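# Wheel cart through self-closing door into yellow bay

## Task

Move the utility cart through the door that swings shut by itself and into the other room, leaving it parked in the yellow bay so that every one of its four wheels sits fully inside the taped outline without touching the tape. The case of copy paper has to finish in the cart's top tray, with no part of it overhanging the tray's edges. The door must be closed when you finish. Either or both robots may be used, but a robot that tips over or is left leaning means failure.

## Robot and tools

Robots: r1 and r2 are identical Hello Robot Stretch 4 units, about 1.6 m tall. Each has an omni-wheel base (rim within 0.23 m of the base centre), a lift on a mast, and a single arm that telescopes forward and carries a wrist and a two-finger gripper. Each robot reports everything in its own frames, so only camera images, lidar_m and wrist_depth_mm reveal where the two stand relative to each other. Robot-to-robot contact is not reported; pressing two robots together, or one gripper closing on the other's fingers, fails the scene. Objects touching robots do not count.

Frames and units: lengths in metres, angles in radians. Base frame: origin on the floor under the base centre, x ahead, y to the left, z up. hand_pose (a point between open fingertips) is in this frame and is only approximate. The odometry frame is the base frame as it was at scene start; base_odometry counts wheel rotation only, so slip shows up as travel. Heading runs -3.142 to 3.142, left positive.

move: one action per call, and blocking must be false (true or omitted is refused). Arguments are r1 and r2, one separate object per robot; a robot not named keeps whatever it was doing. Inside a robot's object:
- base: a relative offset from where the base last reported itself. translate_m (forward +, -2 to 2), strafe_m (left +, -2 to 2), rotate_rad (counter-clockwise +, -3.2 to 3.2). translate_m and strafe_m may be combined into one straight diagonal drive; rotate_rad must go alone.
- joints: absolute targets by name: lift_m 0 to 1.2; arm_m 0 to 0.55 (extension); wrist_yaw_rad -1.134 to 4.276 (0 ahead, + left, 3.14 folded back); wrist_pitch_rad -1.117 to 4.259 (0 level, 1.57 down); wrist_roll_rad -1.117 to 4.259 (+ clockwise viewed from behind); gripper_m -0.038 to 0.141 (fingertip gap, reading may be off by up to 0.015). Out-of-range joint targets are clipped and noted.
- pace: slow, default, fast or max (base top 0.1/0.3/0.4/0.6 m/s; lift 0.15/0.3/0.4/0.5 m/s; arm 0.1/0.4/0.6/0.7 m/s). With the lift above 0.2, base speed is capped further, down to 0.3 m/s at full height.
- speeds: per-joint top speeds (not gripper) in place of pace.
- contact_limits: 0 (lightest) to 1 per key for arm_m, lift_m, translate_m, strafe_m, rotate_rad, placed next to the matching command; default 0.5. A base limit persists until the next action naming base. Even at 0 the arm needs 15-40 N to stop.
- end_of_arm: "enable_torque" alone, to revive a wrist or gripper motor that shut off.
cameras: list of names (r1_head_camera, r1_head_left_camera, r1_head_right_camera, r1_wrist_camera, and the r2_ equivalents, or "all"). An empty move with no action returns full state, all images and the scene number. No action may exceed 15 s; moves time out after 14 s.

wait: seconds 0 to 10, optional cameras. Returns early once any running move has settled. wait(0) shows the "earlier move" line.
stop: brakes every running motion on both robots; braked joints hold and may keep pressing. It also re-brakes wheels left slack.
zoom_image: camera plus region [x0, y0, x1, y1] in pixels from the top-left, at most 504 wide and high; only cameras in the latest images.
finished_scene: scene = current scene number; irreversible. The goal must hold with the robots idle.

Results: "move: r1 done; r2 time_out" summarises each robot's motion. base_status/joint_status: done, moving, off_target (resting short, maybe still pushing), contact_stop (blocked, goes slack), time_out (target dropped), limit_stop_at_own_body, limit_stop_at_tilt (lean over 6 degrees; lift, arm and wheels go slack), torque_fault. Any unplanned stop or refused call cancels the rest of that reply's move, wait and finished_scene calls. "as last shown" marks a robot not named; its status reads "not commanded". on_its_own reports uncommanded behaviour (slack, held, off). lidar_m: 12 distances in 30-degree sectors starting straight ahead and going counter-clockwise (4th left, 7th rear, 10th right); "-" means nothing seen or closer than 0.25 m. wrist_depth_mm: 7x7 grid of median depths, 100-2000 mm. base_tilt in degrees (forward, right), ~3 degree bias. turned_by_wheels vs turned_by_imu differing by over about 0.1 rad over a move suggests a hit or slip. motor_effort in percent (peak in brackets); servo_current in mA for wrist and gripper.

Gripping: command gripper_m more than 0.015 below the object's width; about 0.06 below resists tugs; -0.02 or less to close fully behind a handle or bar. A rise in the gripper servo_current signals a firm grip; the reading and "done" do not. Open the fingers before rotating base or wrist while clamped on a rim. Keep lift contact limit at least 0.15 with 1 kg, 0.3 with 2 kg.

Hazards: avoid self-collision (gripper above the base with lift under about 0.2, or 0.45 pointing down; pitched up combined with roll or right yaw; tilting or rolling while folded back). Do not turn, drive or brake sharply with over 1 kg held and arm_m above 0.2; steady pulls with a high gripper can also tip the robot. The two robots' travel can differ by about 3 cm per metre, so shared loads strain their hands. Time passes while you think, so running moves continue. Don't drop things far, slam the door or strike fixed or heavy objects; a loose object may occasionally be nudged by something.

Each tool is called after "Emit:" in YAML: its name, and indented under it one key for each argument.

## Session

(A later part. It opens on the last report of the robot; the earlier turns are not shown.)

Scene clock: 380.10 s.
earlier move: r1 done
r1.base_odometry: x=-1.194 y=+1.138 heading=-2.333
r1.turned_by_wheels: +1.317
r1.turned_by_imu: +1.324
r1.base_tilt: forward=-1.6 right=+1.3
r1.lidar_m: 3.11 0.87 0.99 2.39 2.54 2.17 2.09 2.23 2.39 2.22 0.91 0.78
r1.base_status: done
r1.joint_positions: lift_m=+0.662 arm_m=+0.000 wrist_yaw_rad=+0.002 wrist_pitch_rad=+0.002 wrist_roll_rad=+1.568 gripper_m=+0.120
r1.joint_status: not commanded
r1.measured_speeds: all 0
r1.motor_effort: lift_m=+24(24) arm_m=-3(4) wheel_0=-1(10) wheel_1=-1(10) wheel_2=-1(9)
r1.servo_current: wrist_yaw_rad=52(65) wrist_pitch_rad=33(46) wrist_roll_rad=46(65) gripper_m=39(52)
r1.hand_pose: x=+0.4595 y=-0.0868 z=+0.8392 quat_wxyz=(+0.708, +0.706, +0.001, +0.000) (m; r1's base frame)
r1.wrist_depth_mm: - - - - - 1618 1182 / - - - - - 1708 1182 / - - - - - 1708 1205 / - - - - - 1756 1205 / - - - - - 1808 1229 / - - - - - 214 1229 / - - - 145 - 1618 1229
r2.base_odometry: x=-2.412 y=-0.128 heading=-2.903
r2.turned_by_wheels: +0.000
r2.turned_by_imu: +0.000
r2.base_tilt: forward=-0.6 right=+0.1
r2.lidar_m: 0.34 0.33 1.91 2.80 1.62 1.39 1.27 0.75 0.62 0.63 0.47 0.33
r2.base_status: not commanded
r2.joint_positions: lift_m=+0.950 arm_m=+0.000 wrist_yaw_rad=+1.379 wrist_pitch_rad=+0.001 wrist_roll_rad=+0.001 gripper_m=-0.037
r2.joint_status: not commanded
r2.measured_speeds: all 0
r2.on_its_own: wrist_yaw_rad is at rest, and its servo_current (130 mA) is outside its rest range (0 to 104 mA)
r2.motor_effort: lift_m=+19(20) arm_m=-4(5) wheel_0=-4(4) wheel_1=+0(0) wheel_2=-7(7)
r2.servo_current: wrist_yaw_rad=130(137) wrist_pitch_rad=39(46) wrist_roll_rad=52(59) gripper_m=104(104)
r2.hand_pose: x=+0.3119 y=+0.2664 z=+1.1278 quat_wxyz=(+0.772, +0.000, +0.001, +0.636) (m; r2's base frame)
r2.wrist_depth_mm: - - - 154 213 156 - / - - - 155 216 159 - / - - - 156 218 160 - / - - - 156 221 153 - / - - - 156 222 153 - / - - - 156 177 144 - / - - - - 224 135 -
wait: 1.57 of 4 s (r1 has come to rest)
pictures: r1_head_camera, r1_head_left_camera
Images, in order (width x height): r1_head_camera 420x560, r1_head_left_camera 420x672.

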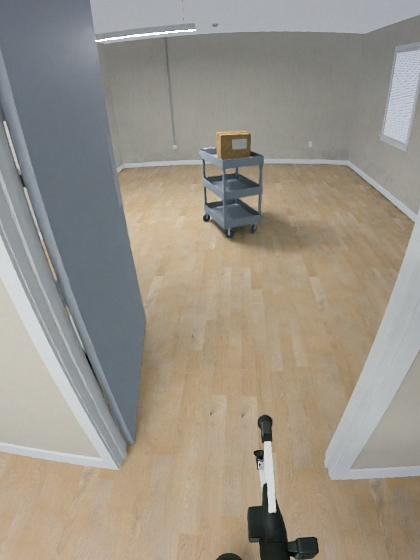

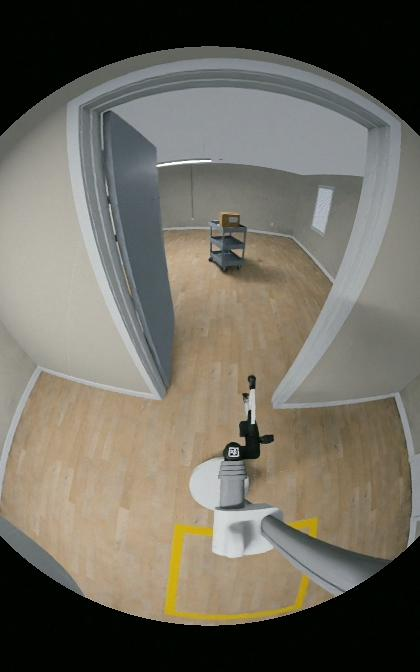

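Emit:
move:
  blocking: false
  r1: {"base":{"translate_m":1.9,"strafe_m":-0.05}}

Emit:
wait:
  seconds: 10

Emit:
move:
  blocking: false
  r1: {"base":{"translate_m":1.0,"strafe_m":0.85},"pace":"fast"}

Emit:
wait:
  seconds: 7

Emit:
move:
  blocking: false
  r1: {"base":{"translate_m":1.5},"pace":"fast"}

Emit:
wait:
  seconds: 7

Emit:
move:
  blocking: false
  r1: {"base":{"rotate_rad":-2.65}}

Emit:
wait:
  seconds: 5
  cameras: ["r1_head_camera","r1_head_left_camera"]

Scene clock: 396.13 s.
move: r1 moving
r1.base_odometry: x=-1.217 y=+1.116 heading=-2.333
r1.turned_by_wheels: +0.000
r1.turned_by_imu: -0.001
r1.base_tilt: forward=-1.6 right=+1.3
r1.lidar_m: 3.07 0.85 0.97 2.42 2.53 2.20 2.14 2.28 2.37 2.16 0.89 0.79
r1.base_status: translate_m moving; strafe_m moving
r1.joint_positions: lift_m=+0.662 arm_m=+0.000 wrist_yaw_rad=+0.002 wrist_pitch_rad=+0.002 wrist_roll_rad=+1.568 gripper_m=+0.120
r1.joint_status: not commanded
r1.measured_speeds: translate_m=+0.122 strafe_m=-0.003 rotate_rad=+0.000 lift_m=+0.000 arm_m=+0.000 wrist_yaw_rad=+0.000 wrist_pitch_rad=+0.000 wrist_roll_rad=+0.000
r1.motor_effort: lift_m=+24(24) arm_m=-3(4) wheel_0=+8(8) wheel_1=+3(6) wheel_2=-8(10)
r1.servo_current: wrist_yaw_rad=59(59) wrist_pitch_rad=46(46) wrist_roll_rad=39(59) gripper_m=46(46)
r1.hand_pose: x=+0.4595 y=-0.0868 z=+0.8392 quat_wxyz=(+0.708, +0.706, +0.001, +0.000) (m; r1's base frame)
r1.wrist_depth_mm: - - - - - 1661 1182 / - - - - - 1661 1182 / - - - - - 1661 1205 / - - - - - 1708 1229 / - - - - - 1756 1229 / - - - - - 213 1205 / - - - 145 - 1756 1281
r2.base_odometry: x=-2.412 y=-0.128 heading=-2.903
r2.turned_by_wheels: +0.000
r2.turned_by_imu: +0.002
r2.base_tilt: forward=-0.7 right=+0.1
r2.lidar_m: 0.32 0.33 1.92 2.81 1.63 1.41 1.31 0.73 0.62 0.63 0.46 0.36
r2.base_status: not commanded
r2.joint_positions: lift_m=+0.950 arm_m=+0.000 wrist_yaw_rad=+1.379 wrist_pitch_rad=+0.001 wrist_roll_rad=+0.001 gripper_m=-0.037
r2.joint_status: not commanded
r2.measured_speeds: all 0
r2.motor_effort: lift_m=+19(19) arm_m=-4(5) wheel_0=-4(4) wheel_1=+0(1) wheel_2=-6(7)
r2.servo_current: wrist_yaw_rad=124(130) wrist_pitch_rad=39(46) wrist_roll_rad=26(59) gripper_m=98(98)
r2.hand_pose: x=+0.3119 y=+0.2664 z=+1.1278 quat_wxyz=(+0.772, +0.000, +0.001, +0.636) (m; r2's base frame)
r2.wrist_depth_mm: - - - 154 213 156 - / - - - 155 216 159 - / - - - 156 217 160 - / - - - 156 220 152 - / - - - 156 222 152 - / - - - 157 178 143 - / - - - - 224 135 -
pictures: none

Scene clock: 403.47 s.
earlier move: r1 done
r1.base_odometry: x=-2.543 y=-0.201 heading=-2.333
r1.turned_by_wheels: +0.000
r1.turned_by_imu: +0.000
r1.base_tilt: forward=-1.6 right=+1.3
r1.lidar_m: 1.21 3.25 2.43 0.61 0.64 0.83 4.11 1.17 1.61 2.36 2.48 1.45
r1.base_status: done
r1.joint_positions: lift_m=+0.662 arm_m=+0.000 wrist_yaw_rad=+0.002 wrist_pitch_rad=+0.002 wrist_roll_rad=+1.568 gripper_m=+0.120
r1.joint_status: not commanded
r1.measured_speeds: all 0
r1.motor_effort: lift_m=+24(24) arm_m=-4(4) wheel_0=+2(9) wheel_1=+2(7) wheel_2=+0(10)
r1.servo_current: wrist_yaw_rad=46(72) wrist_pitch_rad=39(59) wrist_roll_rad=52(65) gripper_m=46(52)
r1.hand_pose: x=+0.4595 y=-0.0868 z=+0.8392 quat_wxyz=(+0.708, +0.706, +0.001, +0.000) (m; r1's base frame)
r1.wrist_depth_mm: - - - - - 1708 1205 / - - - - - 1708 1182 / - - - - - 1160 1118 / - - - 1229 1661 1708 1118 / - - - - 1464 1576 1060 / - - - - 211 214 1229 / - - - 145 - 1921 1205
r2.base_odometry: x=-2.412 y=-0.128 heading=-2.903
r2.turned_by_wheels: +0.000
r2.turned_by_imu: +0.001
r2.base_tilt: forward=-0.6 right=+0.1
r2.lidar_m: 0.34 0.34 1.92 2.79 1.64 1.40 1.29 0.75 0.62 0.62 0.44 0.36
r2.base_status: not commanded
r2.joint_positions: lift_m=+0.950 arm_m=+0.000 wrist_yaw_rad=+1.379 wrist_pitch_rad=+0.001 wrist_roll_rad=+0.001 gripper_m=-0.037
r2.joint_status: not commanded
r2.measured_speeds: all 0
r2.on_its_own: wrist_yaw_rad is at rest, and its servo_current (130 mA) is outside its rest range (0 to 104 mA)
r2.motor_effort: lift_m=+19(20) arm_m=-4(5) wheel_0=-4(4) wheel_1=+0(1) wheel_2=-7(7)
r2.servo_current: wrist_yaw_rad=130(143) wrist_pitch_rad=39(46) wrist_roll_rad=46(65) gripper_m=91(104)
r2.hand_pose: x=+0.3119 y=+0.2664 z=+1.1278 quat_wxyz=(+0.772, +0.000, +0.001, +0.636) (m; r2's base frame)
r2.wrist_depth_mm: - - - 154 215 149 - / - - - 155 217 160 - / - - - 156 219 161 - / - - - 156 221 152 - / - - - 157 222 153 - / - - - 157 177 144 - / - - - - 224 135 -
wait: 7.33 of 10 s (r1 has come to rest)
pictures: none

Scene clock: 403.97 s.
move: r1 moving
r1.base_odometry: x=-2.546 y=-0.253 heading=-2.333
r1.turned_by_wheels: +0.000
r1.turned_by_imu: +0.000
r1.base_tilt: forward=-1.6 right=+1.3
r1.lidar_m: 1.19 3.17 2.41 0.58 0.60 0.78 4.16 1.24 1.68 2.40 2.52 1.39
r1.base_status: translate_m moving; strafe_m moving
r1.joint_positions: lift_m=+0.662 arm_m=+0.000 wrist_yaw_rad=+0.002 wrist_pitch_rad=+0.002 wrist_roll_rad=+1.568 gripper_m=+0.120
r1.joint_status: not commanded
r1.measured_speeds: translate_m=+0.151 strafe_m=+0.129 rotate_rad=+0.000 lift_m=+0.000 arm_m=+0.000 wrist_yaw_rad=+0.000 wrist_pitch_rad=+0.000 wrist_roll_rad=+0.000
r1.motor_effort: lift_m=+24(24) arm_m=-4(4) wheel_0=-6(7) wheel_1=+11(11) wheel_2=-9(10)
r1.servo_current: wrist_yaw_rad=52(59) wrist_pitch_rad=46(52) wrist_roll_rad=46(65) gripper_m=46(46)
r1.hand_pose: x=+0.4595 y=-0.0869 z=+0.8392 quat_wxyz=(+0.708, +0.706, +0.001, +0.000) (m; r1's base frame)
r1.wrist_depth_mm: - - - - - 1708 1182 / - - - - - 1661 1205 / - - - - - 1808 1118 / - - - - - - 1078 / - - - - 1537 1537 1008 / - - - - 211 214 1205 / - - - 145 - 1863 1229
r2.base_odometry: x=-2.412 y=-0.128 heading=-2.903
r2.turned_by_wheels: +0.000
r2.turned_by_imu: +0.000
r2.base_tilt: forward=-0.6 right=+0.1
r2.lidar_m: 0.33 0.35 1.90 2.82 1.61 1.39 1.28 0.73 0.63 0.62 0.46 0.35
r2.base_status: not commanded
r2.joint_positions: lift_m=+0.950 arm_m=+0.000 wrist_yaw_rad=+1.379 wrist_pitch_rad=+0.001 wrist_roll_rad=+0.001 gripper_m=-0.037
r2.joint_status: not commanded
r2.measured_speeds: all 0
r2.motor_effort: lift_m=+19(20) arm_m=-4(5) wheel_0=-4(4) wheel_1=+0(0) wheel_2=-7(7)
r2.servo_current: wrist_yaw_rad=117(137) wrist_pitch_rad=39(39) wrist_roll_rad=59(59) gripper_m=98(104)
r2.hand_pose: x=+0.3119 y=+0.2664 z=+1.1278 quat_wxyz=(+0.772, +0.000, +0.001, +0.636) (m; r2's base frame)
r2.wrist_depth_mm: - - - 154 213 148 - / - - - 155 216 160 - / - - - 156 219 160 - / - - - 157 221 153 - / - - - 157 223 153 - / - - - 157 177 144 - / - - - - 224 135 -
pictures: none

Scene clock: 408.03 s.
earlier move: r1 done
r1.base_odometry: x=-2.619 y=-1.512 heading=-2.333
r1.turned_by_wheels: +0.000
r1.turned_by_imu: +0.006
r1.base_tilt: forward=-1.6 right=+1.3
r1.lidar_m: 3.76 2.00 1.50 1.48 1.56 1.29 1.02 2.42 3.05 3.25 0.80 0.88
r1.base_status: done
r1.joint_positions: lift_m=+0.662 arm_m=+0.000 wrist_yaw_rad=+0.002 wrist_pitch_rad=+0.002 wrist_roll_rad=+1.568 gripper_m=+0.120
r1.joint_status: not commanded
r1.measured_speeds: all 0
r1.motor_effort: lift_m=+24(24) arm_m=-4(4) wheel_0=-2(8) wheel_1=-2(13) wheel_2=+2(11)
r1.servo_current: wrist_yaw_rad=52(72) wrist_pitch_rad=39(52) wrist_roll_rad=46(65) gripper_m=46(52)
r1.hand_pose: x=+0.4595 y=-0.0869 z=+0.8392 quat_wxyz=(+0.708, +0.706, +0.001, +0.000) (m; r1's base frame)
r1.wrist_depth_mm: - - - - - 1708 1205 / - - - - - 1708 1160 / - - - - - 1756 1182 / - - - - - 1756 1205 / - - - - - 1708 1205 / - - - - - 213 1229 / - - - 145 - 1983 1255
r2.base_odometry: x=-2.412 y=-0.128 heading=-2.903
r2.turned_by_wheels: +0.000
r2.turned_by_imu: +0.001
r2.base_tilt: forward=-0.7 right=+0.1
r2.lidar_m: 0.32 0.33 1.16 1.20 1.63 1.39 1.31 0.73 0.62 0.63 0.48 0.35
r2.base_status: not commanded
r2.joint_positions: lift_m=+0.950 arm_m=+0.000 wrist_yaw_rad=+1.379 wrist_pitch_rad=+0.001 wrist_roll_rad=+0.001 gripper_m=-0.037
r2.joint_status: not commanded
r2.measured_speeds: all 0
r2.on_its_own: wrist_yaw_rad is at rest, and its servo_current (124 mA) is outside its rest range (0 to 104 mA)
r2.motor_effort: lift_m=+19(20) arm_m=-4(5) wheel_0=-4(5) wheel_1=+0(0) wheel_2=-6(7)
r2.servo_current: wrist_yaw_rad=124(143) wrist_pitch_rad=33(52) wrist_roll_rad=52(59) gripper_m=98(104)
r2.hand_pose: x=+0.3119 y=+0.2664 z=+1.1278 quat_wxyz=(+0.772, +0.000, +0.001, +0.636) (m; r2's base frame)
r2.wrist_depth_mm: - - - 155 214 148 - / - - - 153 217 159 - / - - - 156 220 161 - / - - - 156 221 153 - / - - - 157 221 153 - / - - - 157 177 144 - / - - - - 224 135 -
wait: 4.07 of 7 s (r1 has come to rest)
pictures: none

Scene clock: 408.53 s.
move: r1 moving
r1.base_odometry: x=-2.652 y=-1.546 heading=-2.333
r1.turned_by_wheels: +0.000
r1.turned_by_imu: +0.000
r1.base_tilt: forward=-1.6 right=+1.3
r1.lidar_m: 3.71 2.01 1.53 1.47 1.57 2.10 1.06 2.49 3.12 0.82 0.79 0.89
r1.base_status: translate_m moving
r1.joint_positions: lift_m=+0.662 arm_m=+0.000 wrist_yaw_rad=+0.002 wrist_pitch_rad=+0.002 wrist_roll_rad=+1.568 gripper_m=+0.120
r1.joint_status: not commanded
r1.measured_speeds: translate_m=+0.187 strafe_m=-0.001 rotate_rad=-0.002 lift_m=+0.000 arm_m=+0.000 wrist_yaw_rad=+0.000 wrist_pitch_rad=+0.000 wrist_roll_rad=+0.000
r1.motor_effort: lift_m=+24(24) arm_m=-4(4) wheel_0=+7(9) wheel_1=+7(8) wheel_2=-11(12)
r1.servo_current: wrist_yaw_rad=33(65) wrist_pitch_rad=39(52) wrist_roll_rad=39(65) gripper_m=39(46)
r1.hand_pose: x=+0.4595 y=-0.0869 z=+0.8392 quat_wxyz=(+0.708, +0.706, +0.001, +0.000) (m; r1's base frame)
r1.wrist_depth_mm: - - - - - 1618 1205 / - - - - - 1661 1160 / - - - - - 1708 1205 / - - - - - 1756 1229 / - - - - - 1756 1182 / - - - - - 213 1229 / - - - 145 - 1863 1229
r2.base_odometry: x=-2.412 y=-0.128 heading=-2.903
r2.turned_by_wheels: +0.000
r2.turned_by_imu: +0.000
r2.base_tilt: forward=-0.7 right=+0.1
r2.lidar_m: 0.31 0.35 1.22 1.24 1.64 1.39 1.30 0.74 0.63 0.63 0.46 0.32
r2.base_status: not commanded
r2.joint_positions: lift_m=+0.950 arm_m=+0.000 wrist_yaw_rad=+1.379 wrist_pitch_rad=+0.001 wrist_roll_rad=+0.001 gripper_m=-0.037
r2.joint_status: not commanded
r2.measured_speeds: all 0
r2.motor_effort: lift_m=+20(20) arm_m=-4(5) wheel_0=-4(4) wheel_1=+0(1) wheel_2=-7(7)
r2.servo_current: wrist_yaw_rad=124(130) wrist_pitch_rad=39(46) wrist_roll_rad=39(59) gripper_m=104(104)
r2.hand_pose: x=+0.3119 y=+0.2664 z=+1.1278 quat_wxyz=(+0.772, +0.000, +0.001, +0.636) (m; r2's base frame)
r2.wrist_depth_mm: - - - 154 213 148 - / - - - 153 216 159 - / - - - 156 219 161 - / - - - 156 221 153 - / - - - 156 222 153 - / - - - 157 177 144 - / - - - - 224 135 -
pictures: none

Scene clock: 413.13 s.
earlier move: r1 done
r1.base_odometry: x=-3.654 y=-2.597 heading=-2.333
r1.turned_by_wheels: +0.000
r1.turned_by_imu: +0.000
r1.base_tilt: forward=-1.6 right=+1.3
r1.lidar_m: 2.27 1.90 1.45 1.39 1.46 2.12 2.64 0.83 0.89 3.30 3.08 2.32
r1.base_status: done
r1.joint_positions: lift_m=+0.662 arm_m=+0.000 wrist_yaw_rad=+0.002 wrist_pitch_rad=+0.002 wrist_roll_rad=+1.568 gripper_m=+0.120
r1.joint_status: not commanded
r1.measured_speeds: all 0
r1.motor_effort: lift_m=+24(24) arm_m=-4(4) wheel_0=+2(10) wheel_1=+1(10) wheel_2=+1(13)
r1.servo_current: wrist_yaw_rad=46(72) wrist_pitch_rad=39(52) wrist_roll_rad=39(72) gripper_m=52(52)
r1.hand_pose: x=+0.4595 y=-0.0869 z=+0.8392 quat_wxyz=(+0.708, +0.706, +0.001, +0.000) (m; r1's base frame)
r1.wrist_depth_mm: - - - - - 1618 1182 / - - - - - 1708 1160 / - - - - - 1756 1205 / - - - - - 1756 1205 / - - - - - 1756 1229 / - - - - - 213 1229 / - - - 145 - 1863 1229
r2.base_odometry: x=-2.412 y=-0.128 heading=-2.903
r2.turned_by_wheels: +0.000
r2.turned_by_imu: +0.001
r2.base_tilt: forward=-0.7 right=+0.1
r2.lidar_m: 0.32 0.35 1.88 2.67 1.65 1.40 1.29 0.75 0.62 0.61 0.47 0.33
r2.base_status: not commanded
r2.joint_positions: lift_m=+0.950 arm_m=+0.000 wrist_yaw_rad=+1.379 wrist_pitch_rad=+0.001 wrist_roll_rad=+0.001 gripper_m=-0.037
r2.joint_status: not commanded
r2.measured_speeds: all 0
r2.on_its_own: wrist_yaw_rad is at rest, and its servo_current (130 mA) is outside its rest range (0 to 104 mA)
r2.motor_effort: lift_m=+20(20) arm_m=-4(5) wheel_0=-4(5) wheel_1=+0(1) wheel_2=-7(7)
r2.servo_current: wrist_yaw_rad=130(143) wrist_pitch_rad=46(46) wrist_roll_rad=52(65) gripper_m=104(104)
r2.hand_pose: x=+0.3119 y=+0.2664 z=+1.1278 quat_wxyz=(+0.772, +0.000, +0.001, +0.636) (m; r2's base frame)
r2.wrist_depth_mm: - - - 155 215 149 - / - - - 156 216 160 - / - - - 156 218 161 - / - - - 156 221 153 - / - - - 157 221 153 - / - - - 157 177 144 - / - - - - 224 135 -
wait: 4.60 of 7 s (r1 has come to rest)
pictures: none

Scene clock: 413.63 s.
move: r1 moving
r1.base_odometry: x=-3.654 y=-2.597 heading=-2.586
r1.turned_by_wheels: -0.253
r1.turned_by_imu: -0.254
r1.base_tilt: forward=-1.6 right=+1.2
r1.lidar_m: 2.29 2.29 1.57 1.39 1.42 1.70 2.67 2.53 0.84 1.03 3.33 2.57
r1.base_status: rotate_rad moving
r1.joint_positions: lift_m=+0.662 arm_m=+0.000 wrist_yaw_rad=+0.002 wrist_pitch_rad=+0.002 wrist_roll_rad=+1.568 gripper_m=+0.120
r1.joint_status: not commanded
r1.measured_speeds: translate_m=+0.001 strafe_m=-0.001 rotate_rad=-0.973 lift_m=+0.000 arm_m=+0.000 wrist_yaw_rad=+0.000 wrist_pitch_rad=+0.000 wrist_roll_rad=+0.000
r1.motor_effort: lift_m=+24(24) arm_m=-4(4) wheel_0=+9(9) wheel_1=+9(9) wheel_2=+6(8)
r1.servo_current: wrist_yaw_rad=59(72) wrist_pitch_rad=46(46) wrist_roll_rad=52(72) gripper_m=46(46)
r1.hand_pose: x=+0.4595 y=-0.0869 z=+0.8392 quat_wxyz=(+0.708, +0.706, +0.001, +0.000) (m; r1's base frame)
r1.wrist_depth_mm: - - - - - 1708 1182 / - - - - - 1708 1205 / - - - - - 1708 1205 / - - - - - 1661 1255 / - - - - - 1808 1205 / - - - - - 214 1205 / - 139 - 145 - 1756 1205
r2.base_odometry: x=-2.412 y=-0.128 heading=-2.903
r2.turned_by_wheels: +0.000
r2.turned_by_imu: +0.000
r2.base_tilt: forward=-0.6 right=+0.1
r2.lidar_m: 0.35 0.35 1.89 2.70 1.64 1.40 1.26 0.75 0.62 0.63 0.45 0.35
r2.base_status: not commanded
r2.joint_positions: lift_m=+0.950 arm_m=+0.000 wrist_yaw_rad=+1.379 wrist_pitch_rad=+0.001 wrist_roll_rad=+0.001 gripper_m=-0.037
r2.joint_status: not commanded
r2.measured_speeds: all 0
r2.motor_effort: lift_m=+19(20) arm_m=-4(4) wheel_0=-4(4) wheel_1=+0(0) wheel_2=-6(7)
r2.servo_current: wrist_yaw_rad=130(137) wrist_pitch_rad=39(46) wrist_roll_rad=39(52) gripper_m=98(98)
r2.hand_pose: x=+0.3119 y=+0.2664 z=+1.1278 quat_wxyz=(+0.772, +0.000, +0.001, +0.636) (m; r2's base frame)
r2.wrist_depth_mm: - - - 154 215 148 - / - - - 156 216 160 - / - - - 156 220 161 - / - - - 157 222 153 - / - - - 157 223 153 - / - - - 157 177 144 - / - - - - 224 136 -
pictures: none

Scene clock: 415.77 s.
earlier move: r1 done
r1.base_odometry: x=-3.654 y=-2.597 heading=+1.301
r1.turned_by_wheels: -2.397
r1.turned_by_imu: -2.410
r1.base_tilt: forward=-1.6 right=+1.3
r1.lidar_m: 0.83 0.85 3.28 3.14 2.35 2.26 1.96 1.45 1.39 1.49 2.11 2.52
r1.base_status: done
r1.joint_positions: lift_m=+0.662 arm_m=+0.000 wrist_yaw_rad=+0.002 wrist_pitch_rad=+0.002 wrist_roll_rad=+1.568 gripper_m=+0.120
r1.joint_status: not commanded
r1.measured_speeds: all 0
r1.motor_effort: lift_m=+24(24) arm_m=-3(4) wheel_0=+2(10) wheel_1=+2(9) wheel_2=+1(9)
r1.servo_current: wrist_yaw_rad=46(72) wrist_pitch_rad=39(52) wrist_roll_rad=46(72) gripper_m=46(52)
r1.hand_pose: x=+0.4595 y=-0.0869 z=+0.8392 quat_wxyz=(+0.708, +0.706, +0.001, +0.000) (m; r1's base frame)
r1.wrist_depth_mm: - - - - - 1708 1182 / - - - - - 1661 1205 / - - - - - 1708 1205 / - - - - - 1708 1229 / - - - - - 1708 1229 / - - - - 195 200 - / - - 991 145 - - -
r2.base_odometry: x=-2.412 y=-0.128 heading=-2.903
r2.turned_by_wheels: +0.000
r2.turned_by_imu: +0.000
r2.base_tilt: forward=-0.6 right=+0.1
r2.lidar_m: 0.33 0.33 1.89 2.68 1.61 1.38 1.27 0.74 0.61 0.62 0.46 0.34
r2.base_status: not commanded
r2.joint_positions: lift_m=+0.950 arm_m=+0.000 wrist_yaw_rad=+1.379 wrist_pitch_rad=+0.001 wrist_roll_rad=+0.001 gripper_m=-0.037
r2.joint_status: not commanded
r2.measured_speeds: all 0
r2.on_its_own: wrist_yaw_rad is at rest, and its servo_current (124 mA) is outside its rest range (0 to 104 mA)
r2.motor_effort: lift_m=+19(20) arm_m=-4(5) wheel_0=-4(5) wheel_1=+0(0) wheel_2=-7(7)
r2.servo_current: wrist_yaw_rad=124(137) wrist_pitch_rad=39(46) wrist_roll_rad=59(59) gripper_m=104(104)
r2.hand_pose: x=+0.3119 y=+0.2664 z=+1.1278 quat_wxyz=(+0.772, +0.000, +0.001, +0.636) (m; r2's base frame)
r2.wrist_depth_mm: - - - 155 215 149 - / - - - 156 216 159 - / - - - 156 219 161 - / - - - 156 222 153 - / - - - 156 224 153 - / - - - 157 177 144 - / - - - - 224 135 -
wait: 2.13 of 5 s (r1 has come to rest)
pictures: r1_head_camera, r1_head_left_camera
Images, in order (width x height): r1_head_camera 420x560, r1_head_left_camera 420x672.

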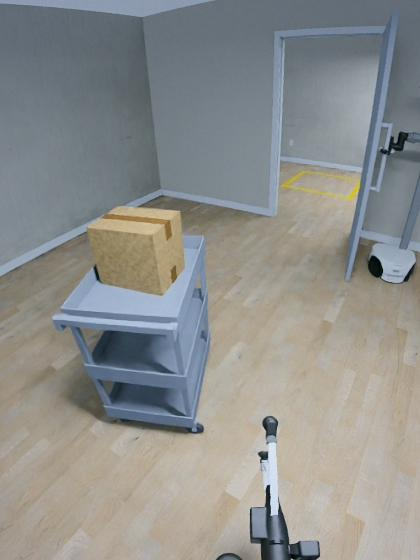

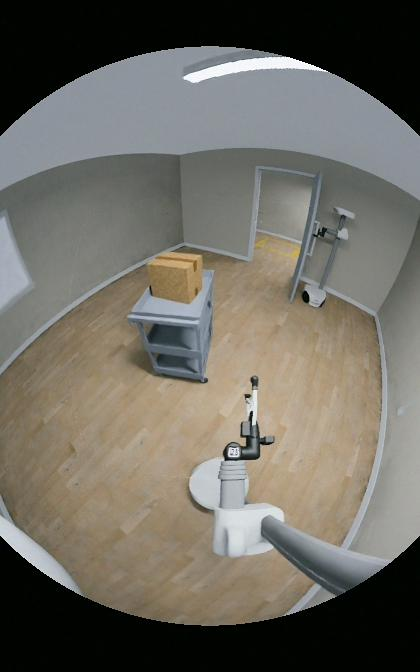

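Emit:
move:
  blocking: false
  r1: {"base":{"translate_m":0.2,"strafe_m":0.29}}

Emit:
wait:
  seconds: 4
  cameras: ["r1_head_camera","r1_wrist_camera"]

Scene clock: 423.90 s.
move: r1 moving
r1.base_odometry: x=-3.675 y=-2.572 heading=+1.300
r1.turned_by_wheels: +0.000
r1.turned_by_imu: -0.001
r1.base_tilt: forward=-1.6 right=+1.3
r1.lidar_m: 0.81 0.82 3.27 3.14 2.37 2.27 2.00 1.49 1.43 1.53 2.18 2.51
r1.base_status: translate_m moving; strafe_m moving
r1.joint_positions: lift_m=+0.662 arm_m=+0.000 wrist_yaw_rad=+0.002 wrist_pitch_rad=+0.002 wrist_roll_rad=+1.568 gripper_m=+0.120
r1.joint_status: not commanded
r1.measured_speeds: translate_m=+0.068 strafe_m=+0.100 rotate_rad=-0.002 lift_m=+0.000 arm_m=+0.000 wrist_yaw_rad=+0.000 wrist_pitch_rad=+0.000 wrist_roll_rad=+0.000
r1.motor_effort: lift_m=+24(24) arm_m=-4(4) wheel_0=-6(7) wheel_1=+9(11) wheel_2=-6(7)
r1.servo_current: wrist_yaw_rad=46(72) wrist_pitch_rad=39(46) wrist_roll_rad=46(59) gripper_m=46(46)
r1.hand_pose: x=+0.4595 y=-0.0869 z=+0.8392 quat_wxyz=(+0.708, +0.706, +0.001, +0.000) (m; r1's base frame)
r1.wrist_depth_mm: - - - - - 1708 1182 / - - - - - 1661 1182 / - - - - - 1708 1229 / - - - - - 1756 1182 / - - - - - 1708 1255 / - - - - 195 213 - / - - 931 145 - - -
r2.base_odometry: x=-2.412 y=-0.128 heading=-2.903
r2.turned_by_wheels: +0.000
r2.turned_by_imu: +0.001
r2.base_tilt: forward=-0.7 right=+0.1
r2.lidar_m: 0.34 0.35 1.92 2.71 1.64 1.38 1.31 0.73 0.62 0.62 0.45 0.35
r2.base_status: not commanded
r2.joint_positions: lift_m=+0.950 arm_m=+0.000 wrist_yaw_rad=+1.379 wrist_pitch_rad=+0.001 wrist_roll_rad=+0.001 gripper_m=-0.037
r2.joint_status: not commanded
r2.measured_speeds: all 0
r2.motor_effort: lift_m=+20(20) arm_m=-4(5) wheel_0=-4(4) wheel_1=+0(0) wheel_2=-7(7)
r2.servo_current: wrist_yaw_rad=117(137) wrist_pitch_rad=33(46) wrist_roll_rad=52(52) gripper_m=98(98)
r2.hand_pose: x=+0.3119 y=+0.2664 z=+1.1278 quat_wxyz=(+0.772, +0.000, +0.001, +0.636) (m; r2's base frame)
r2.wrist_depth_mm: - - - 154 214 149 - / - - - 156 217 160 - / - - - 156 220 162 - / - - - 156 222 153 - / - - - 157 223 153 - / - - - 157 177 144 - / - - - - 224 135 -
pictures: none

Scene clock: 426.07 s.
earlier move: r1 done
r1.base_odometry: x=-3.880 y=-2.326 heading=+1.300
r1.turned_by_wheels: +0.000
r1.turned_by_imu: +0.002
r1.base_tilt: forward=-1.6 right=+1.3
r1.lidar_m: 0.61 0.65 2.95 3.10 2.37 2.29 2.43 1.82 1.77 1.88 2.63 2.49
r1.base_status: done
r1.joint_positions: lift_m=+0.662 arm_m=+0.000 wrist_yaw_rad=+0.002 wrist_pitch_rad=+0.002 wrist_roll_rad=+1.568 gripper_m=+0.120
r1.joint_status: not commanded
r1.measured_speeds: all 0
r1.motor_effort: lift_m=+24(24) arm_m=-4(4) wheel_0=-2(8) wheel_1=+1(11) wheel_2=-2(8)
r1.servo_current: wrist_yaw_rad=39(72) wrist_pitch_rad=39(52) wrist_roll_rad=52(72) gripper_m=46(52)
r1.hand_pose: x=+0.4595 y=-0.0869 z=+0.8392 quat_wxyz=(+0.708, +0.706, +0.001, +0.000) (m; r1's base frame)
r1.wrist_depth_mm: - - - - - 1708 1205 / - - - - - 1708 1182 / - - - - - 1661 1205 / - - - 732 473 459 - / - - 676 392 - - 455 / - - 661 399 198 196 466 / - - 707 145 - - 477
r2.base_odometry: x=-2.412 y=-0.128 heading=-2.903
r2.turned_by_wheels: +0.000
r2.turned_by_imu: +0.000
r2.base_tilt: forward=-0.7 right=+0.0
r2.lidar_m: 0.34 0.34 1.90 2.82 1.62 1.38 1.30 0.73 0.62 0.61 0.45 0.35
r2.base_status: not commanded
r2.joint_positions: lift_m=+0.950 arm_m=+0.000 wrist_yaw_rad=+1.379 wrist_pitch_rad=+0.001 wrist_roll_rad=+0.001 gripper_m=-0.037
r2.joint_status: not commanded
r2.measured_speeds: all 0
r2.on_its_own: wrist_yaw_rad is at rest, and its servo_current (124 mA) is outside its rest range (0 to 104 mA)
r2.motor_effort: lift_m=+19(20) arm_m=-4(5) wheel_0=-4(5) wheel_1=+0(1) wheel_2=-7(7)
r2.servo_current: wrist_yaw_rad=124(143) wrist_pitch_rad=46(46) wrist_roll_rad=46(59) gripper_m=98(104)
r2.hand_pose: x=+0.3119 y=+0.2664 z=+1.1278 quat_wxyz=(+0.772, +0.000, +0.001, +0.636) (m; r2's base frame)
r2.wrist_depth_mm: - - - 155 213 148 - / - - - 156 216 159 - / - - - 156 219 161 - / - - - 156 222 153 - / - - - 156 223 153 - / - - - 156 177 144 - / - - - - 224 136 -
wait: 2.17 of 4 s (r1 has come to rest)
pictures: r1_head_camera, r1_wrist_camera
Images, in order (width x height): r1_head_camera 420x560, r1_wrist_camera 616x392.

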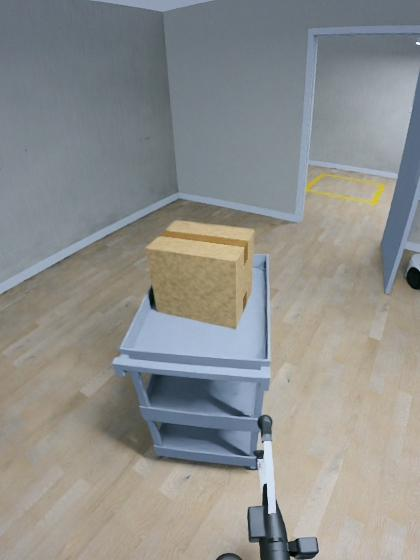

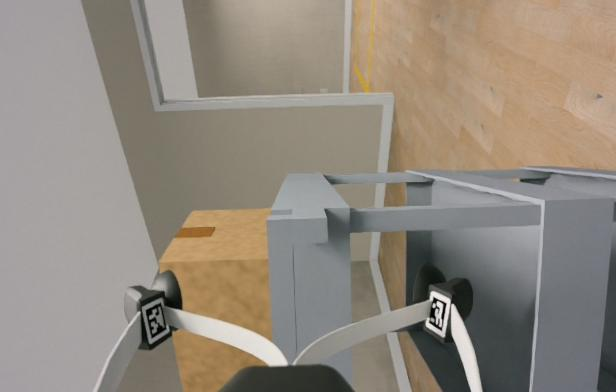

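Emit:
move:
  blocking: false
  r1: {"base":{"translate_m":0.02,"strafe_m":0.11}}

Emit:
wait:
  seconds: 3

Emit:
move:
  blocking: false
  r1: {"base":{"translate_m":0.145},"pace":"slow"}

Emit:
wait:
  seconds: 4
  cameras: ["r1_head_camera","r1_wrist_camera"]

Scene clock: 431.53 s.
move: r1 moving
r1.base_odometry: x=-3.910 y=-2.312 heading=+1.300
r1.turned_by_wheels: +0.000
r1.turned_by_imu: +0.000
r1.base_tilt: forward=-1.6 right=+1.3
r1.lidar_m: 0.61 0.67 2.89 3.10 2.36 2.26 2.39 1.85 1.80 1.90 2.71 2.49
r1.base_status: translate_m moving; strafe_m moving
r1.joint_positions: lift_m=+0.662 arm_m=+0.000 wrist_yaw_rad=+0.002 wrist_pitch_rad=+0.002 wrist_roll_rad=+1.568 gripper_m=+0.120
r1.joint_status: not commanded
r1.measured_speeds: translate_m=+0.021 strafe_m=+0.127 rotate_rad=+0.006 lift_m=+0.000 arm_m=+0.000 wrist_yaw_rad=+0.000 wrist_pitch_rad=+0.000 wrist_roll_rad=+0.000
r1.motor_effort: lift_m=+24(24) arm_m=-4(4) wheel_0=-8(10) wheel_1=+9(10) wheel_2=-2(5)
r1.servo_current: wrist_yaw_rad=59(59) wrist_pitch_rad=46(52) wrist_roll_rad=52(59) gripper_m=52(52)
r1.hand_pose: x=+0.4595 y=-0.0869 z=+0.8392 quat_wxyz=(+0.708, +0.706, +0.001, +0.000) (m; r1's base frame)
r1.wrist_depth_mm: - - - - - 1708 1205 / - - - - - 1708 1182 / - - - - - 1708 1182 / - - - 442 452 449 - / - - 661 389 - - - / - - 668 392 197 197 466 / - - 723 144 - - -
r2.base_odometry: x=-2.412 y=-0.128 heading=-2.903
r2.turned_by_wheels: +0.000
r2.turned_by_imu: +0.001
r2.base_tilt: forward=-0.7 right=+0.1
r2.lidar_m: 0.33 0.37 1.88 2.82 1.63 1.40 1.34 0.74 0.61 0.63 0.45 0.36
r2.base_status: not commanded
r2.joint_positions: lift_m=+0.950 arm_m=+0.000 wrist_yaw_rad=+1.379 wrist_pitch_rad=+0.001 wrist_roll_rad=+0.001 gripper_m=-0.037
r2.joint_status: not commanded
r2.measured_speeds: all 0
r2.motor_effort: lift_m=+19(20) arm_m=-4(4) wheel_0=-4(5) wheel_1=+0(0) wheel_2=-7(7)
r2.servo_current: wrist_yaw_rad=130(130) wrist_pitch_rad=46(46) wrist_roll_rad=46(59) gripper_m=98(98)
r2.hand_pose: x=+0.3119 y=+0.2664 z=+1.1278 quat_wxyz=(+0.772, +0.000, +0.001, +0.636) (m; r2's base frame)
r2.wrist_depth_mm: - - - 154 214 149 - / - - - 156 217 159 - / - - - 156 219 162 - / - - - 156 221 153 - / - - - 157 222 153 - / - - - 157 176 144 - / - - - - 224 136 -
pictures: none

Scene clock: 432.63 s.
earlier move: r1 done
r1.base_odometry: x=-3.981 y=-2.278 heading=+1.300
r1.turned_by_wheels: +0.000
r1.turned_by_imu: +0.000
r1.base_tilt: forward=-1.6 right=+1.3
r1.lidar_m: 0.60 0.64 2.83 3.02 2.32 2.26 2.39 1.91 1.87 1.99 2.76 0.62
r1.base_status: done
r1.joint_positions: lift_m=+0.662 arm_m=+0.000 wrist_yaw_rad=+0.002 wrist_pitch_rad=+0.002 wrist_roll_rad=+1.568 gripper_m=+0.120
r1.joint_status: not commanded
r1.measured_speeds: all 0
r1.motor_effort: lift_m=+24(24) arm_m=-4(4) wheel_0=-1(11) wheel_1=+0(11) wheel_2=-1(5)
r1.servo_current: wrist_yaw_rad=33(65) wrist_pitch_rad=39(52) wrist_roll_rad=52(65) gripper_m=39(52)
r1.hand_pose: x=+0.4595 y=-0.0869 z=+0.8392 quat_wxyz=(+0.708, +0.706, +0.001, +0.000) (m; r1's base frame)
r1.wrist_depth_mm: - - - - - 1708 1160 / - - - - - 1661 1182 / - - - 424 433 436 433 / - - 647 430 - - - / - - 661 384 - - - / - - 676 389 195 196 462 / - - - 144 - - -
r2.base_odometry: x=-2.412 y=-0.128 heading=-2.903
r2.turned_by_wheels: +0.000
r2.turned_by_imu: +0.000
r2.base_tilt: forward=-0.7 right=+0.1
r2.lidar_m: 0.32 0.36 1.89 2.80 1.61 1.38 1.31 0.74 0.62 0.62 0.45 0.33
r2.base_status: not commanded
r2.joint_positions: lift_m=+0.950 arm_m=+0.000 wrist_yaw_rad=+1.379 wrist_pitch_rad=+0.001 wrist_roll_rad=+0.001 gripper_m=-0.037
r2.joint_status: not commanded
r2.measured_speeds: all 0
r2.on_its_own: wrist_yaw_rad is at rest, and its servo_current (130 mA) is outside its rest range (0 to 104 mA)
r2.motor_effort: lift_m=+19(20) arm_m=-4(5) wheel_0=-4(5) wheel_1=+0(1) wheel_2=-7(7)
r2.servo_current: wrist_yaw_rad=130(137) wrist_pitch_rad=46(46) wrist_roll_rad=52(59) gripper_m=104(104)
r2.hand_pose: x=+0.3119 y=+0.2664 z=+1.1278 quat_wxyz=(+0.772, +0.000, +0.001, +0.636) (m; r2's base frame)
r2.wrist_depth_mm: - - - 154 213 149 - / - - - 156 216 160 - / - - - 156 220 161 - / - - - 156 221 153 - / - - - 157 223 153 - / - - - 157 176 145 - / - - - - 225 136 -
wait: 1.10 of 3 s (r1 has come to rest)
pictures: none

Scene clock: 433.13 s.
move: r1 moving
r1.base_odometry: x=-3.978 y=-2.266 heading=+1.301
r1.turned_by_wheels: +0.000
r1.turned_by_imu: +0.000
r1.base_tilt: forward=-1.6 right=+1.3
r1.lidar_m: 0.57 0.65 2.81 3.00 2.33 2.24 2.38 1.91 1.89 1.98 2.82 0.59
r1.base_status: translate_m moving
r1.joint_positions: lift_m=+0.662 arm_m=+0.000 wrist_yaw_rad=+0.002 wrist_pitch_rad=+0.002 wrist_roll_rad=+1.568 gripper_m=+0.120
r1.joint_status: not commanded
r1.measured_speeds: translate_m=+0.050 strafe_m=+0.001 rotate_rad=+0.002 lift_m=+0.000 arm_m=+0.000 wrist_yaw_rad=+0.000 wrist_pitch_rad=+0.000 wrist_roll_rad=+0.000
r1.motor_effort: lift_m=+24(24) arm_m=-4(4) wheel_0=+3(6) wheel_1=+3(6) wheel_2=-5(6)
r1.servo_current: wrist_yaw_rad=39(65) wrist_pitch_rad=39(46) wrist_roll_rad=46(65) gripper_m=46(52)
r1.hand_pose: x=+0.4595 y=-0.0869 z=+0.8392 quat_wxyz=(+0.708, +0.706, +0.001, +0.000) (m; r1's base frame)
r1.wrist_depth_mm: - - - - - 1661 1205 / - - - - - 1661 1182 / - - - 413 421 424 424 / - - 627 366 - - - / - - 654 373 - - - / - - 676 375 191 197 - / - - - 144 - - -
r2.base_odometry: x=-2.412 y=-0.128 heading=-2.903
r2.turned_by_wheels: +0.000
r2.turned_by_imu: +0.000
r2.base_tilt: forward=-0.6 right=+0.1
r2.lidar_m: 0.34 0.35 1.89 2.80 1.64 1.39 1.28 0.71 0.63 0.62 0.46 0.36
r2.base_status: not commanded
r2.joint_positions: lift_m=+0.950 arm_m=+0.000 wrist_yaw_rad=+1.379 wrist_pitch_rad=+0.001 wrist_roll_rad=+0.001 gripper_m=-0.037
r2.joint_status: not commanded
r2.measured_speeds: all 0
r2.motor_effort: lift_m=+19(20) arm_m=-4(5) wheel_0=-4(5) wheel_1=+0(0) wheel_2=-7(7)
r2.servo_current: wrist_yaw_rad=130(137) wrist_pitch_rad=39(46) wrist_roll_rad=46(52) gripper_m=98(104)
r2.hand_pose: x=+0.3119 y=+0.2664 z=+1.1278 quat_wxyz=(+0.772, +0.000, +0.001, +0.636) (m; r2's base frame)
r2.wrist_depth_mm: - - - 155 213 149 - / - - - 156 216 160 - / - - - 156 220 161 - / - - - 157 222 153 - / - - - 156 222 153 - / - - - 157 176 144 - / - - - - 224 135 -
pictures: none

Scene clock: 435.37 s.
earlier move: r1 done
r1.base_odometry: x=-3.942 y=-2.138 heading=+1.301
r1.turned_by_wheels: +0.000
r1.turned_by_imu: +0.000
r1.base_tilt: forward=-1.6 right=+1.3
r1.lidar_m: 0.45 0.51 2.75 2.94 2.46 2.36 2.48 2.01 1.95 2.04 2.64 0.48
r1.base_status: done
r1.joint_positions: lift_m=+0.662 arm_m=+0.000 wrist_yaw_rad=+0.002 wrist_pitch_rad=+0.002 wrist_roll_rad=+1.568 gripper_m=+0.120
r1.joint_status: not commanded
r1.measured_speeds: all 0
r1.motor_effort: lift_m=+24(24) arm_m=-4(4) wheel_0=+3(7) wheel_1=+2(6) wheel_2=-1(7)
r1.servo_current: wrist_yaw_rad=59(65) wrist_pitch_rad=39(52) wrist_roll_rad=59(65) gripper_m=39(52)
r1.hand_pose: x=+0.4595 y=-0.0869 z=+0.8392 quat_wxyz=(+0.708, +0.706, +0.001, +0.000) (m; r1's base frame)
r1.wrist_depth_mm: - - - - - 1661 1160 / - - - 220 290 291 1078 / - - - - 287 - - / - 535 496 - - - - / - 517 508 - 298 - - / - 525 530 - 198 197 - / - 580 574 145 - - -
r2.base_odometry: x=-2.412 y=-0.128 heading=-2.903
r2.turned_by_wheels: +0.000
r2.turned_by_imu: +0.000
r2.base_tilt: forward=-0.7 right=+0.1
r2.lidar_m: 0.34 0.35 1.89 2.83 1.64 1.40 1.28 0.74 0.63 0.63 0.44 0.34
r2.base_status: not commanded
r2.joint_positions: lift_m=+0.950 arm_m=+0.000 wrist_yaw_rad=+1.379 wrist_pitch_rad=+0.001 wrist_roll_rad=+0.001 gripper_m=-0.037
r2.joint_status: not commanded
r2.measured_speeds: all 0
r2.on_its_own: wrist_yaw_rad is at rest, and its servo_current (124 mA) is outside its rest range (0 to 104 mA)
r2.motor_effort: lift_m=+20(20) arm_m=-4(5) wheel_0=-4(5) wheel_1=+0(0) wheel_2=-7(7)
r2.servo_current: wrist_yaw_rad=124(143) wrist_pitch_rad=39(46) wrist_roll_rad=39(59) gripper_m=98(104)
r2.hand_pose: x=+0.3119 y=+0.2664 z=+1.1278 quat_wxyz=(+0.772, +0.000, +0.001, +0.636) (m; r2's base frame)
r2.wrist_depth_mm: - - - 155 214 149 - / - - - 156 216 160 - / - - - 156 220 162 - / - - - 157 221 153 - / - - - 156 223 153 - / - - - 158 176 144 - / - - - - 224 136 -
wait: 2.23 of 4 s (r1 has come to rest)
pictures: r1_head_camera, r1_wrist_camera
Images, in order (width x height): r1_head_camera 420x560, r1_wrist_camera 616x392.

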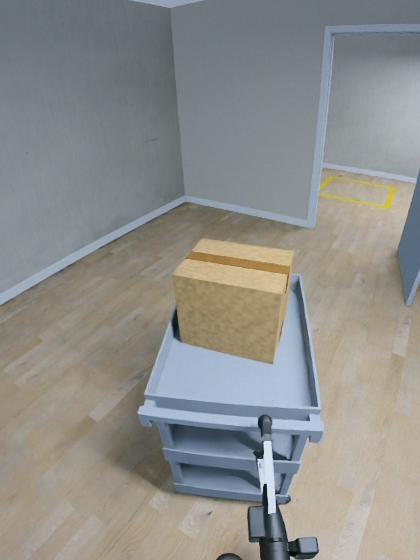

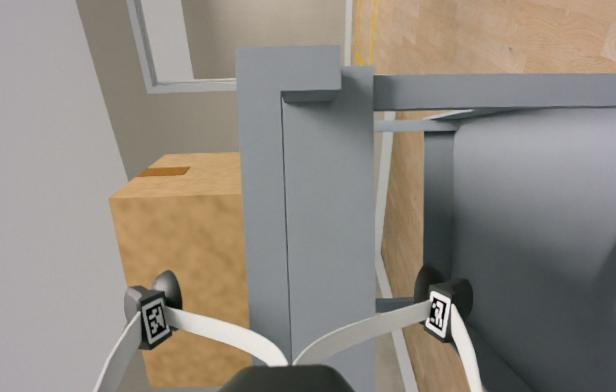

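Emit:
move:
  blocking: false
  r1: {"base":{"translate_m":0.005,"strafe_m":0.05},"pace":"slow"}

Emit:
wait:
  seconds: 2

Emit:
move:
  blocking: false
  r1: {"joints":{"gripper_m":0.0}}

Emit:
wait:
  seconds: 2.5
  cameras: ["r1_head_camera","r1_wrist_camera","r1_head_right_camera"]

Scene clock: 441.60 s.
move: r1 moving
r1.base_odometry: x=-3.955 y=-2.133 heading=+1.300
r1.turned_by_wheels: +0.000
r1.turned_by_imu: +0.000
r1.base_tilt: forward=-1.6 right=+1.2
r1.lidar_m: 0.42 0.49 2.74 2.89 2.43 2.35 2.49 2.03 1.96 2.07 2.65 0.48
r1.base_status: translate_m moving; strafe_m moving
r1.joint_positions: lift_m=+0.662 arm_m=+0.000 wrist_yaw_rad=+0.002 wrist_pitch_rad=+0.002 wrist_roll_rad=+1.568 gripper_m=+0.120
r1.joint_status: not commanded
r1.measured_speeds: translate_m=+0.006 strafe_m=+0.054 rotate_rad=-0.001 lift_m=+0.000 arm_m=+0.000 wrist_yaw_rad=+0.000 wrist_pitch_rad=+0.000 wrist_roll_rad=+0.000
r1.motor_effort: lift_m=+24(24) arm_m=-4(4) wheel_0=-8(9) wheel_1=+7(8) wheel_2=-3(4)
r1.servo_current: wrist_yaw_rad=52(72) wrist_pitch_rad=39(46) wrist_roll_rad=46(59) gripper_m=39(46)
r1.hand_pose: x=+0.4595 y=-0.0869 z=+0.8392 quat_wxyz=(+0.708, +0.706, +0.001, +0.000) (m; r1's base frame)
r1.wrist_depth_mm: - - - - - 1708 1205 / - - - - 287 289 289 / - - - - 290 - - / - 496 496 - - - - / - 517 517 - 298 - - / - 530 535 - 194 197 - / - 574 580 144 - - -
r2.base_odometry: x=-2.412 y=-0.128 heading=-2.903
r2.turned_by_wheels: +0.000
r2.turned_by_imu: +0.001
r2.base_tilt: forward=-0.7 right=+0.1
r2.lidar_m: 0.33 0.36 1.90 2.81 1.60 1.38 1.29 0.74 0.62 0.63 0.45 0.34
r2.base_status: not commanded
r2.joint_positions: lift_m=+0.950 arm_m=+0.000 wrist_yaw_rad=+1.379 wrist_pitch_rad=+0.001 wrist_roll_rad=+0.001 gripper_m=-0.037
r2.joint_status: not commanded
r2.measured_speeds: all 0
r2.motor_effort: lift_m=+19(19) arm_m=-4(4) wheel_0=-4(4) wheel_1=+0(0) wheel_2=-7(7)
r2.servo_current: wrist_yaw_rad=130(130) wrist_pitch_rad=39(46) wrist_roll_rad=52(52) gripper_m=91(98)
r2.hand_pose: x=+0.3119 y=+0.2664 z=+1.1278 quat_wxyz=(+0.772, +0.000, +0.001, +0.636) (m; r2's base frame)
r2.wrist_depth_mm: - - - 154 215 149 - / - - - 156 217 159 - / - - - 156 220 161 - / - - - 156 221 153 - / - - - 157 222 153 - / - - - 157 176 144 - / - - - - 224 135 -
pictures: none

Scene clock: 442.73 s.
earlier move: r1 done
r1.base_odometry: x=-3.989 y=-2.120 heading=+1.300
r1.turned_by_wheels: +0.000
r1.turned_by_imu: +0.000
r1.base_tilt: forward=-1.6 right=+1.3
r1.lidar_m: 0.44 0.51 2.72 2.87 2.42 2.35 2.50 2.03 1.99 2.09 2.66 0.46
r1.base_status: done
r1.joint_positions: lift_m=+0.662 arm_m=+0.000 wrist_yaw_rad=+0.002 wrist_pitch_rad=+0.002 wrist_roll_rad=+1.568 gripper_m=+0.120
r1.joint_status: not commanded
r1.measured_speeds: all 0
r1.motor_effort: lift_m=+23(24) arm_m=-4(4) wheel_0=-4(9) wheel_1=+3(8) wheel_2=-3(4)
r1.servo_current: wrist_yaw_rad=52(72) wrist_pitch_rad=46(52) wrist_roll_rad=52(59) gripper_m=46(46)
r1.hand_pose: x=+0.4595 y=-0.0869 z=+0.8392 quat_wxyz=(+0.708, +0.706, +0.001, +0.000) (m; r1's base frame)
r1.wrist_depth_mm: - - - 222 283 285 287 / - - - - - 1808 - / - - 564 - - - - / - 500 496 - - - - / - 535 525 - 300 - - / - 535 544 - 195 196 - / - - - 145 - - -
r2.base_odometry: x=-2.412 y=-0.128 heading=-2.903
r2.turned_by_wheels: +0.000
r2.turned_by_imu: +0.000
r2.base_tilt: forward=-0.7 right=+0.1
r2.lidar_m: 0.33 0.36 1.90 2.77 1.65 1.40 1.30 0.73 0.63 0.64 0.45 0.34
r2.base_status: not commanded
r2.joint_positions: lift_m=+0.950 arm_m=+0.000 wrist_yaw_rad=+1.379 wrist_pitch_rad=+0.001 wrist_roll_rad=+0.001 gripper_m=-0.037
r2.joint_status: not commanded
r2.measured_speeds: all 0
r2.on_its_own: wrist_yaw_rad is at rest, and its servo_current (124 mA) is outside its rest range (0 to 104 mA)
r2.motor_effort: lift_m=+19(20) arm_m=-4(5) wheel_0=-4(4) wheel_1=+0(1) wheel_2=-6(7)
r2.servo_current: wrist_yaw_rad=124(137) wrist_pitch_rad=39(46) wrist_roll_rad=59(59) gripper_m=91(104)
r2.hand_pose: x=+0.3119 y=+0.2664 z=+1.1278 quat_wxyz=(+0.772, +0.000, +0.001, +0.636) (m; r2's base frame)
r2.wrist_depth_mm: - - - 155 214 149 - / - - - 156 216 160 - / - - - 156 220 162 - / - - - 156 222 153 - / - - - 157 222 153 - / - - - 157 176 144 - / - - - - 224 136 -
wait: 1.13 of 2 s (r1 has come to rest)
pictures: none

Scene clock: 443.23 s.
move: r1 moving
r1.base_odometry: x=-3.989 y=-2.120 heading=+1.300
r1.turned_by_wheels: +0.000
r1.turned_by_imu: +0.000
r1.base_tilt: forward=-1.6 right=+1.3
r1.lidar_m: 0.45 0.50 2.69 2.85 2.41 2.34 2.48 2.04 1.98 2.09 2.67 0.46
r1.base_status: not commanded
r1.joint_positions: lift_m=+0.662 arm_m=+0.000 wrist_yaw_rad=+0.002 wrist_pitch_rad=+0.002 wrist_roll_rad=+1.568 gripper_m=+0.106
r1.joint_status: gripper_m moving
r1.measured_speeds: all 0
r1.motor_effort: lift_m=+24(24) arm_m=-4(4) wheel_0=-4(5) wheel_1=+4(4) wheel_2=-3(3)
r1.servo_current: wrist_yaw_rad=52(52) wrist_pitch_rad=46(46) wrist_roll_rad=39(59) gripper_m=78(85)
r1.hand_pose: x=+0.4595 y=-0.0869 z=+0.8392 quat_wxyz=(+0.708, +0.706, +0.001, +0.000) (m; r1's base frame)
r1.wrist_depth_mm: - - - 224 282 285 286 / - - - - - 1756 - / - - 564 - - - - / - 500 496 - - - - / - 530 517 - 300 - - / - - 240 - 196 - - / - - - 136 - 1808 -
r2.base_odometry: x=-2.412 y=-0.128 heading=-2.903
r2.turned_by_wheels: +0.000
r2.turned_by_imu: +0.000
r2.base_tilt: forward=-0.6 right=+0.1
r2.lidar_m: 0.34 0.34 1.91 2.81 1.61 1.39 1.29 0.76 0.61 0.62 0.47 0.34
r2.base_status: not commanded
r2.joint_positions: lift_m=+0.950 arm_m=+0.000 wrist_yaw_rad=+1.379 wrist_pitch_rad=+0.001 wrist_roll_rad=+0.001 gripper_m=-0.037
r2.joint_status: not commanded
r2.measured_speeds: all 0
r2.motor_effort: lift_m=+19(19) arm_m=-5(5) wheel_0=-4(4) wheel_1=+0(1) wheel_2=-6(7)
r2.servo_current: wrist_yaw_rad=137(137) wrist_pitch_rad=46(46) wrist_roll_rad=46(59) gripper_m=104(104)
r2.hand_pose: x=+0.3119 y=+0.2664 z=+1.1278 quat_wxyz=(+0.772, +0.000, +0.001, +0.636) (m; r2's base frame)
r2.wrist_depth_mm: - - - 155 214 148 - / - - - 156 217 160 - / - - - 156 220 161 - / - - - 157 223 153 - / - - - 157 223 153 - / - - - 157 176 144 - / - - - - 224 136 -
pictures: none

Scene clock: 444.83 s.
earlier move: r1 done
r1.base_odometry: x=-3.989 y=-2.120 heading=+1.300
r1.turned_by_wheels: +0.000
r1.turned_by_imu: +0.000
r1.base_tilt: forward=-1.6 right=+1.3
r1.lidar_m: 0.44 0.50 2.70 2.87 2.43 2.36 2.48 2.04 1.99 2.10 2.65 0.49
r1.base_status: not commanded
r1.joint_positions: lift_m=+0.662 arm_m=+0.000 wrist_yaw_rad=+0.002 wrist_pitch_rad=+0.001 wrist_roll_rad=+1.568 gripper_m=+0.001
r1.joint_status: all done
r1.measured_speeds: all 0
r1.motor_effort: lift_m=+21(24) arm_m=-4(4) wheel_0=-4(5) wheel_1=+3(4) wheel_2=-2(3)
r1.servo_current: wrist_yaw_rad=39(65) wrist_pitch_rad=39(46) wrist_roll_rad=33(65) gripper_m=39(130)
r1.hand_pose: x=+0.4595 y=-0.0869 z=+0.8398 quat_wxyz=(+0.708, +0.706, +0.001, +0.000) (m; r1's base frame)
r1.wrist_depth_mm: - - - 220 285 287 287 / - - - - - 1661 - / - - 597 - - - - / - 496 500 - - - - / - 535 521 - - - - / - - 539 202 182 - - / - - 182 132 145 - -
r2.base_odometry: x=-2.412 y=-0.128 heading=-2.903
r2.turned_by_wheels: +0.000
r2.turned_by_imu: +0.000
r2.base_tilt: forward=-0.7 right=+0.1
r2.lidar_m: 0.34 0.34 1.89 2.81 1.63 1.40 1.29 0.74 0.63 0.63 0.47 0.33
r2.base_status: not commanded
r2.joint_positions: lift_m=+0.950 arm_m=+0.000 wrist_yaw_rad=+1.379 wrist_pitch_rad=+0.001 wrist_roll_rad=+0.001 gripper_m=-0.037
r2.joint_status: not commanded
r2.measured_speeds: all 0
r2.on_its_own: wrist_yaw_rad is at rest, and its servo_current (130 mA) is outside its rest range (0 to 104 mA)
r2.motor_effort: lift_m=+19(20) arm_m=-4(5) wheel_0=-4(5) wheel_1=+0(1) wheel_2=-7(7)
r2.servo_current: wrist_yaw_rad=130(137) wrist_pitch_rad=33(46) wrist_roll_rad=52(59) gripper_m=98(104)
r2.hand_pose: x=+0.3119 y=+0.2664 z=+1.1278 quat_wxyz=(+0.772, +0.000, +0.001, +0.636) (m; r2's base frame)
r2.wrist_depth_mm: - - - 155 213 149 - / - - - 156 216 160 - / - - - 156 219 161 - / - - - 157 222 153 - / - - - 157 223 153 - / - - - 157 176 144 - / - - - - 224 135 -
wait: 1.60 of 2.5 s (r1 has come to rest)
pictures: r1_head_camera, r1_head_right_camera, r1_wrist_camera
Images, in order (width x height): r1_head_camera 420x560, r1_head_right_camera 420x672, r1_wrist_camera 616x392.

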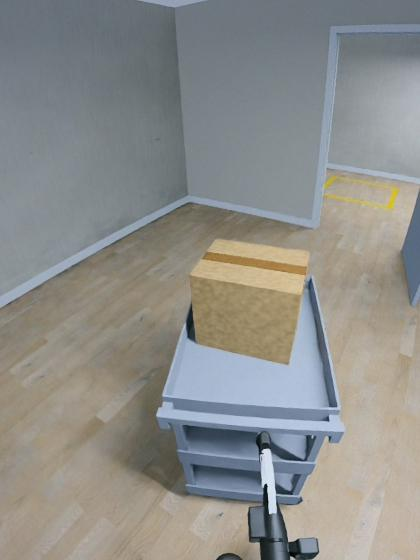

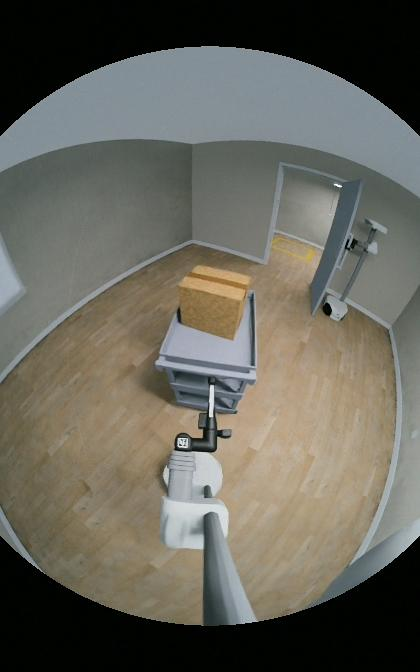

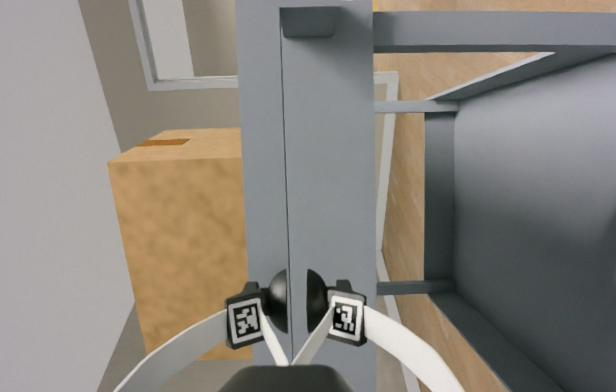

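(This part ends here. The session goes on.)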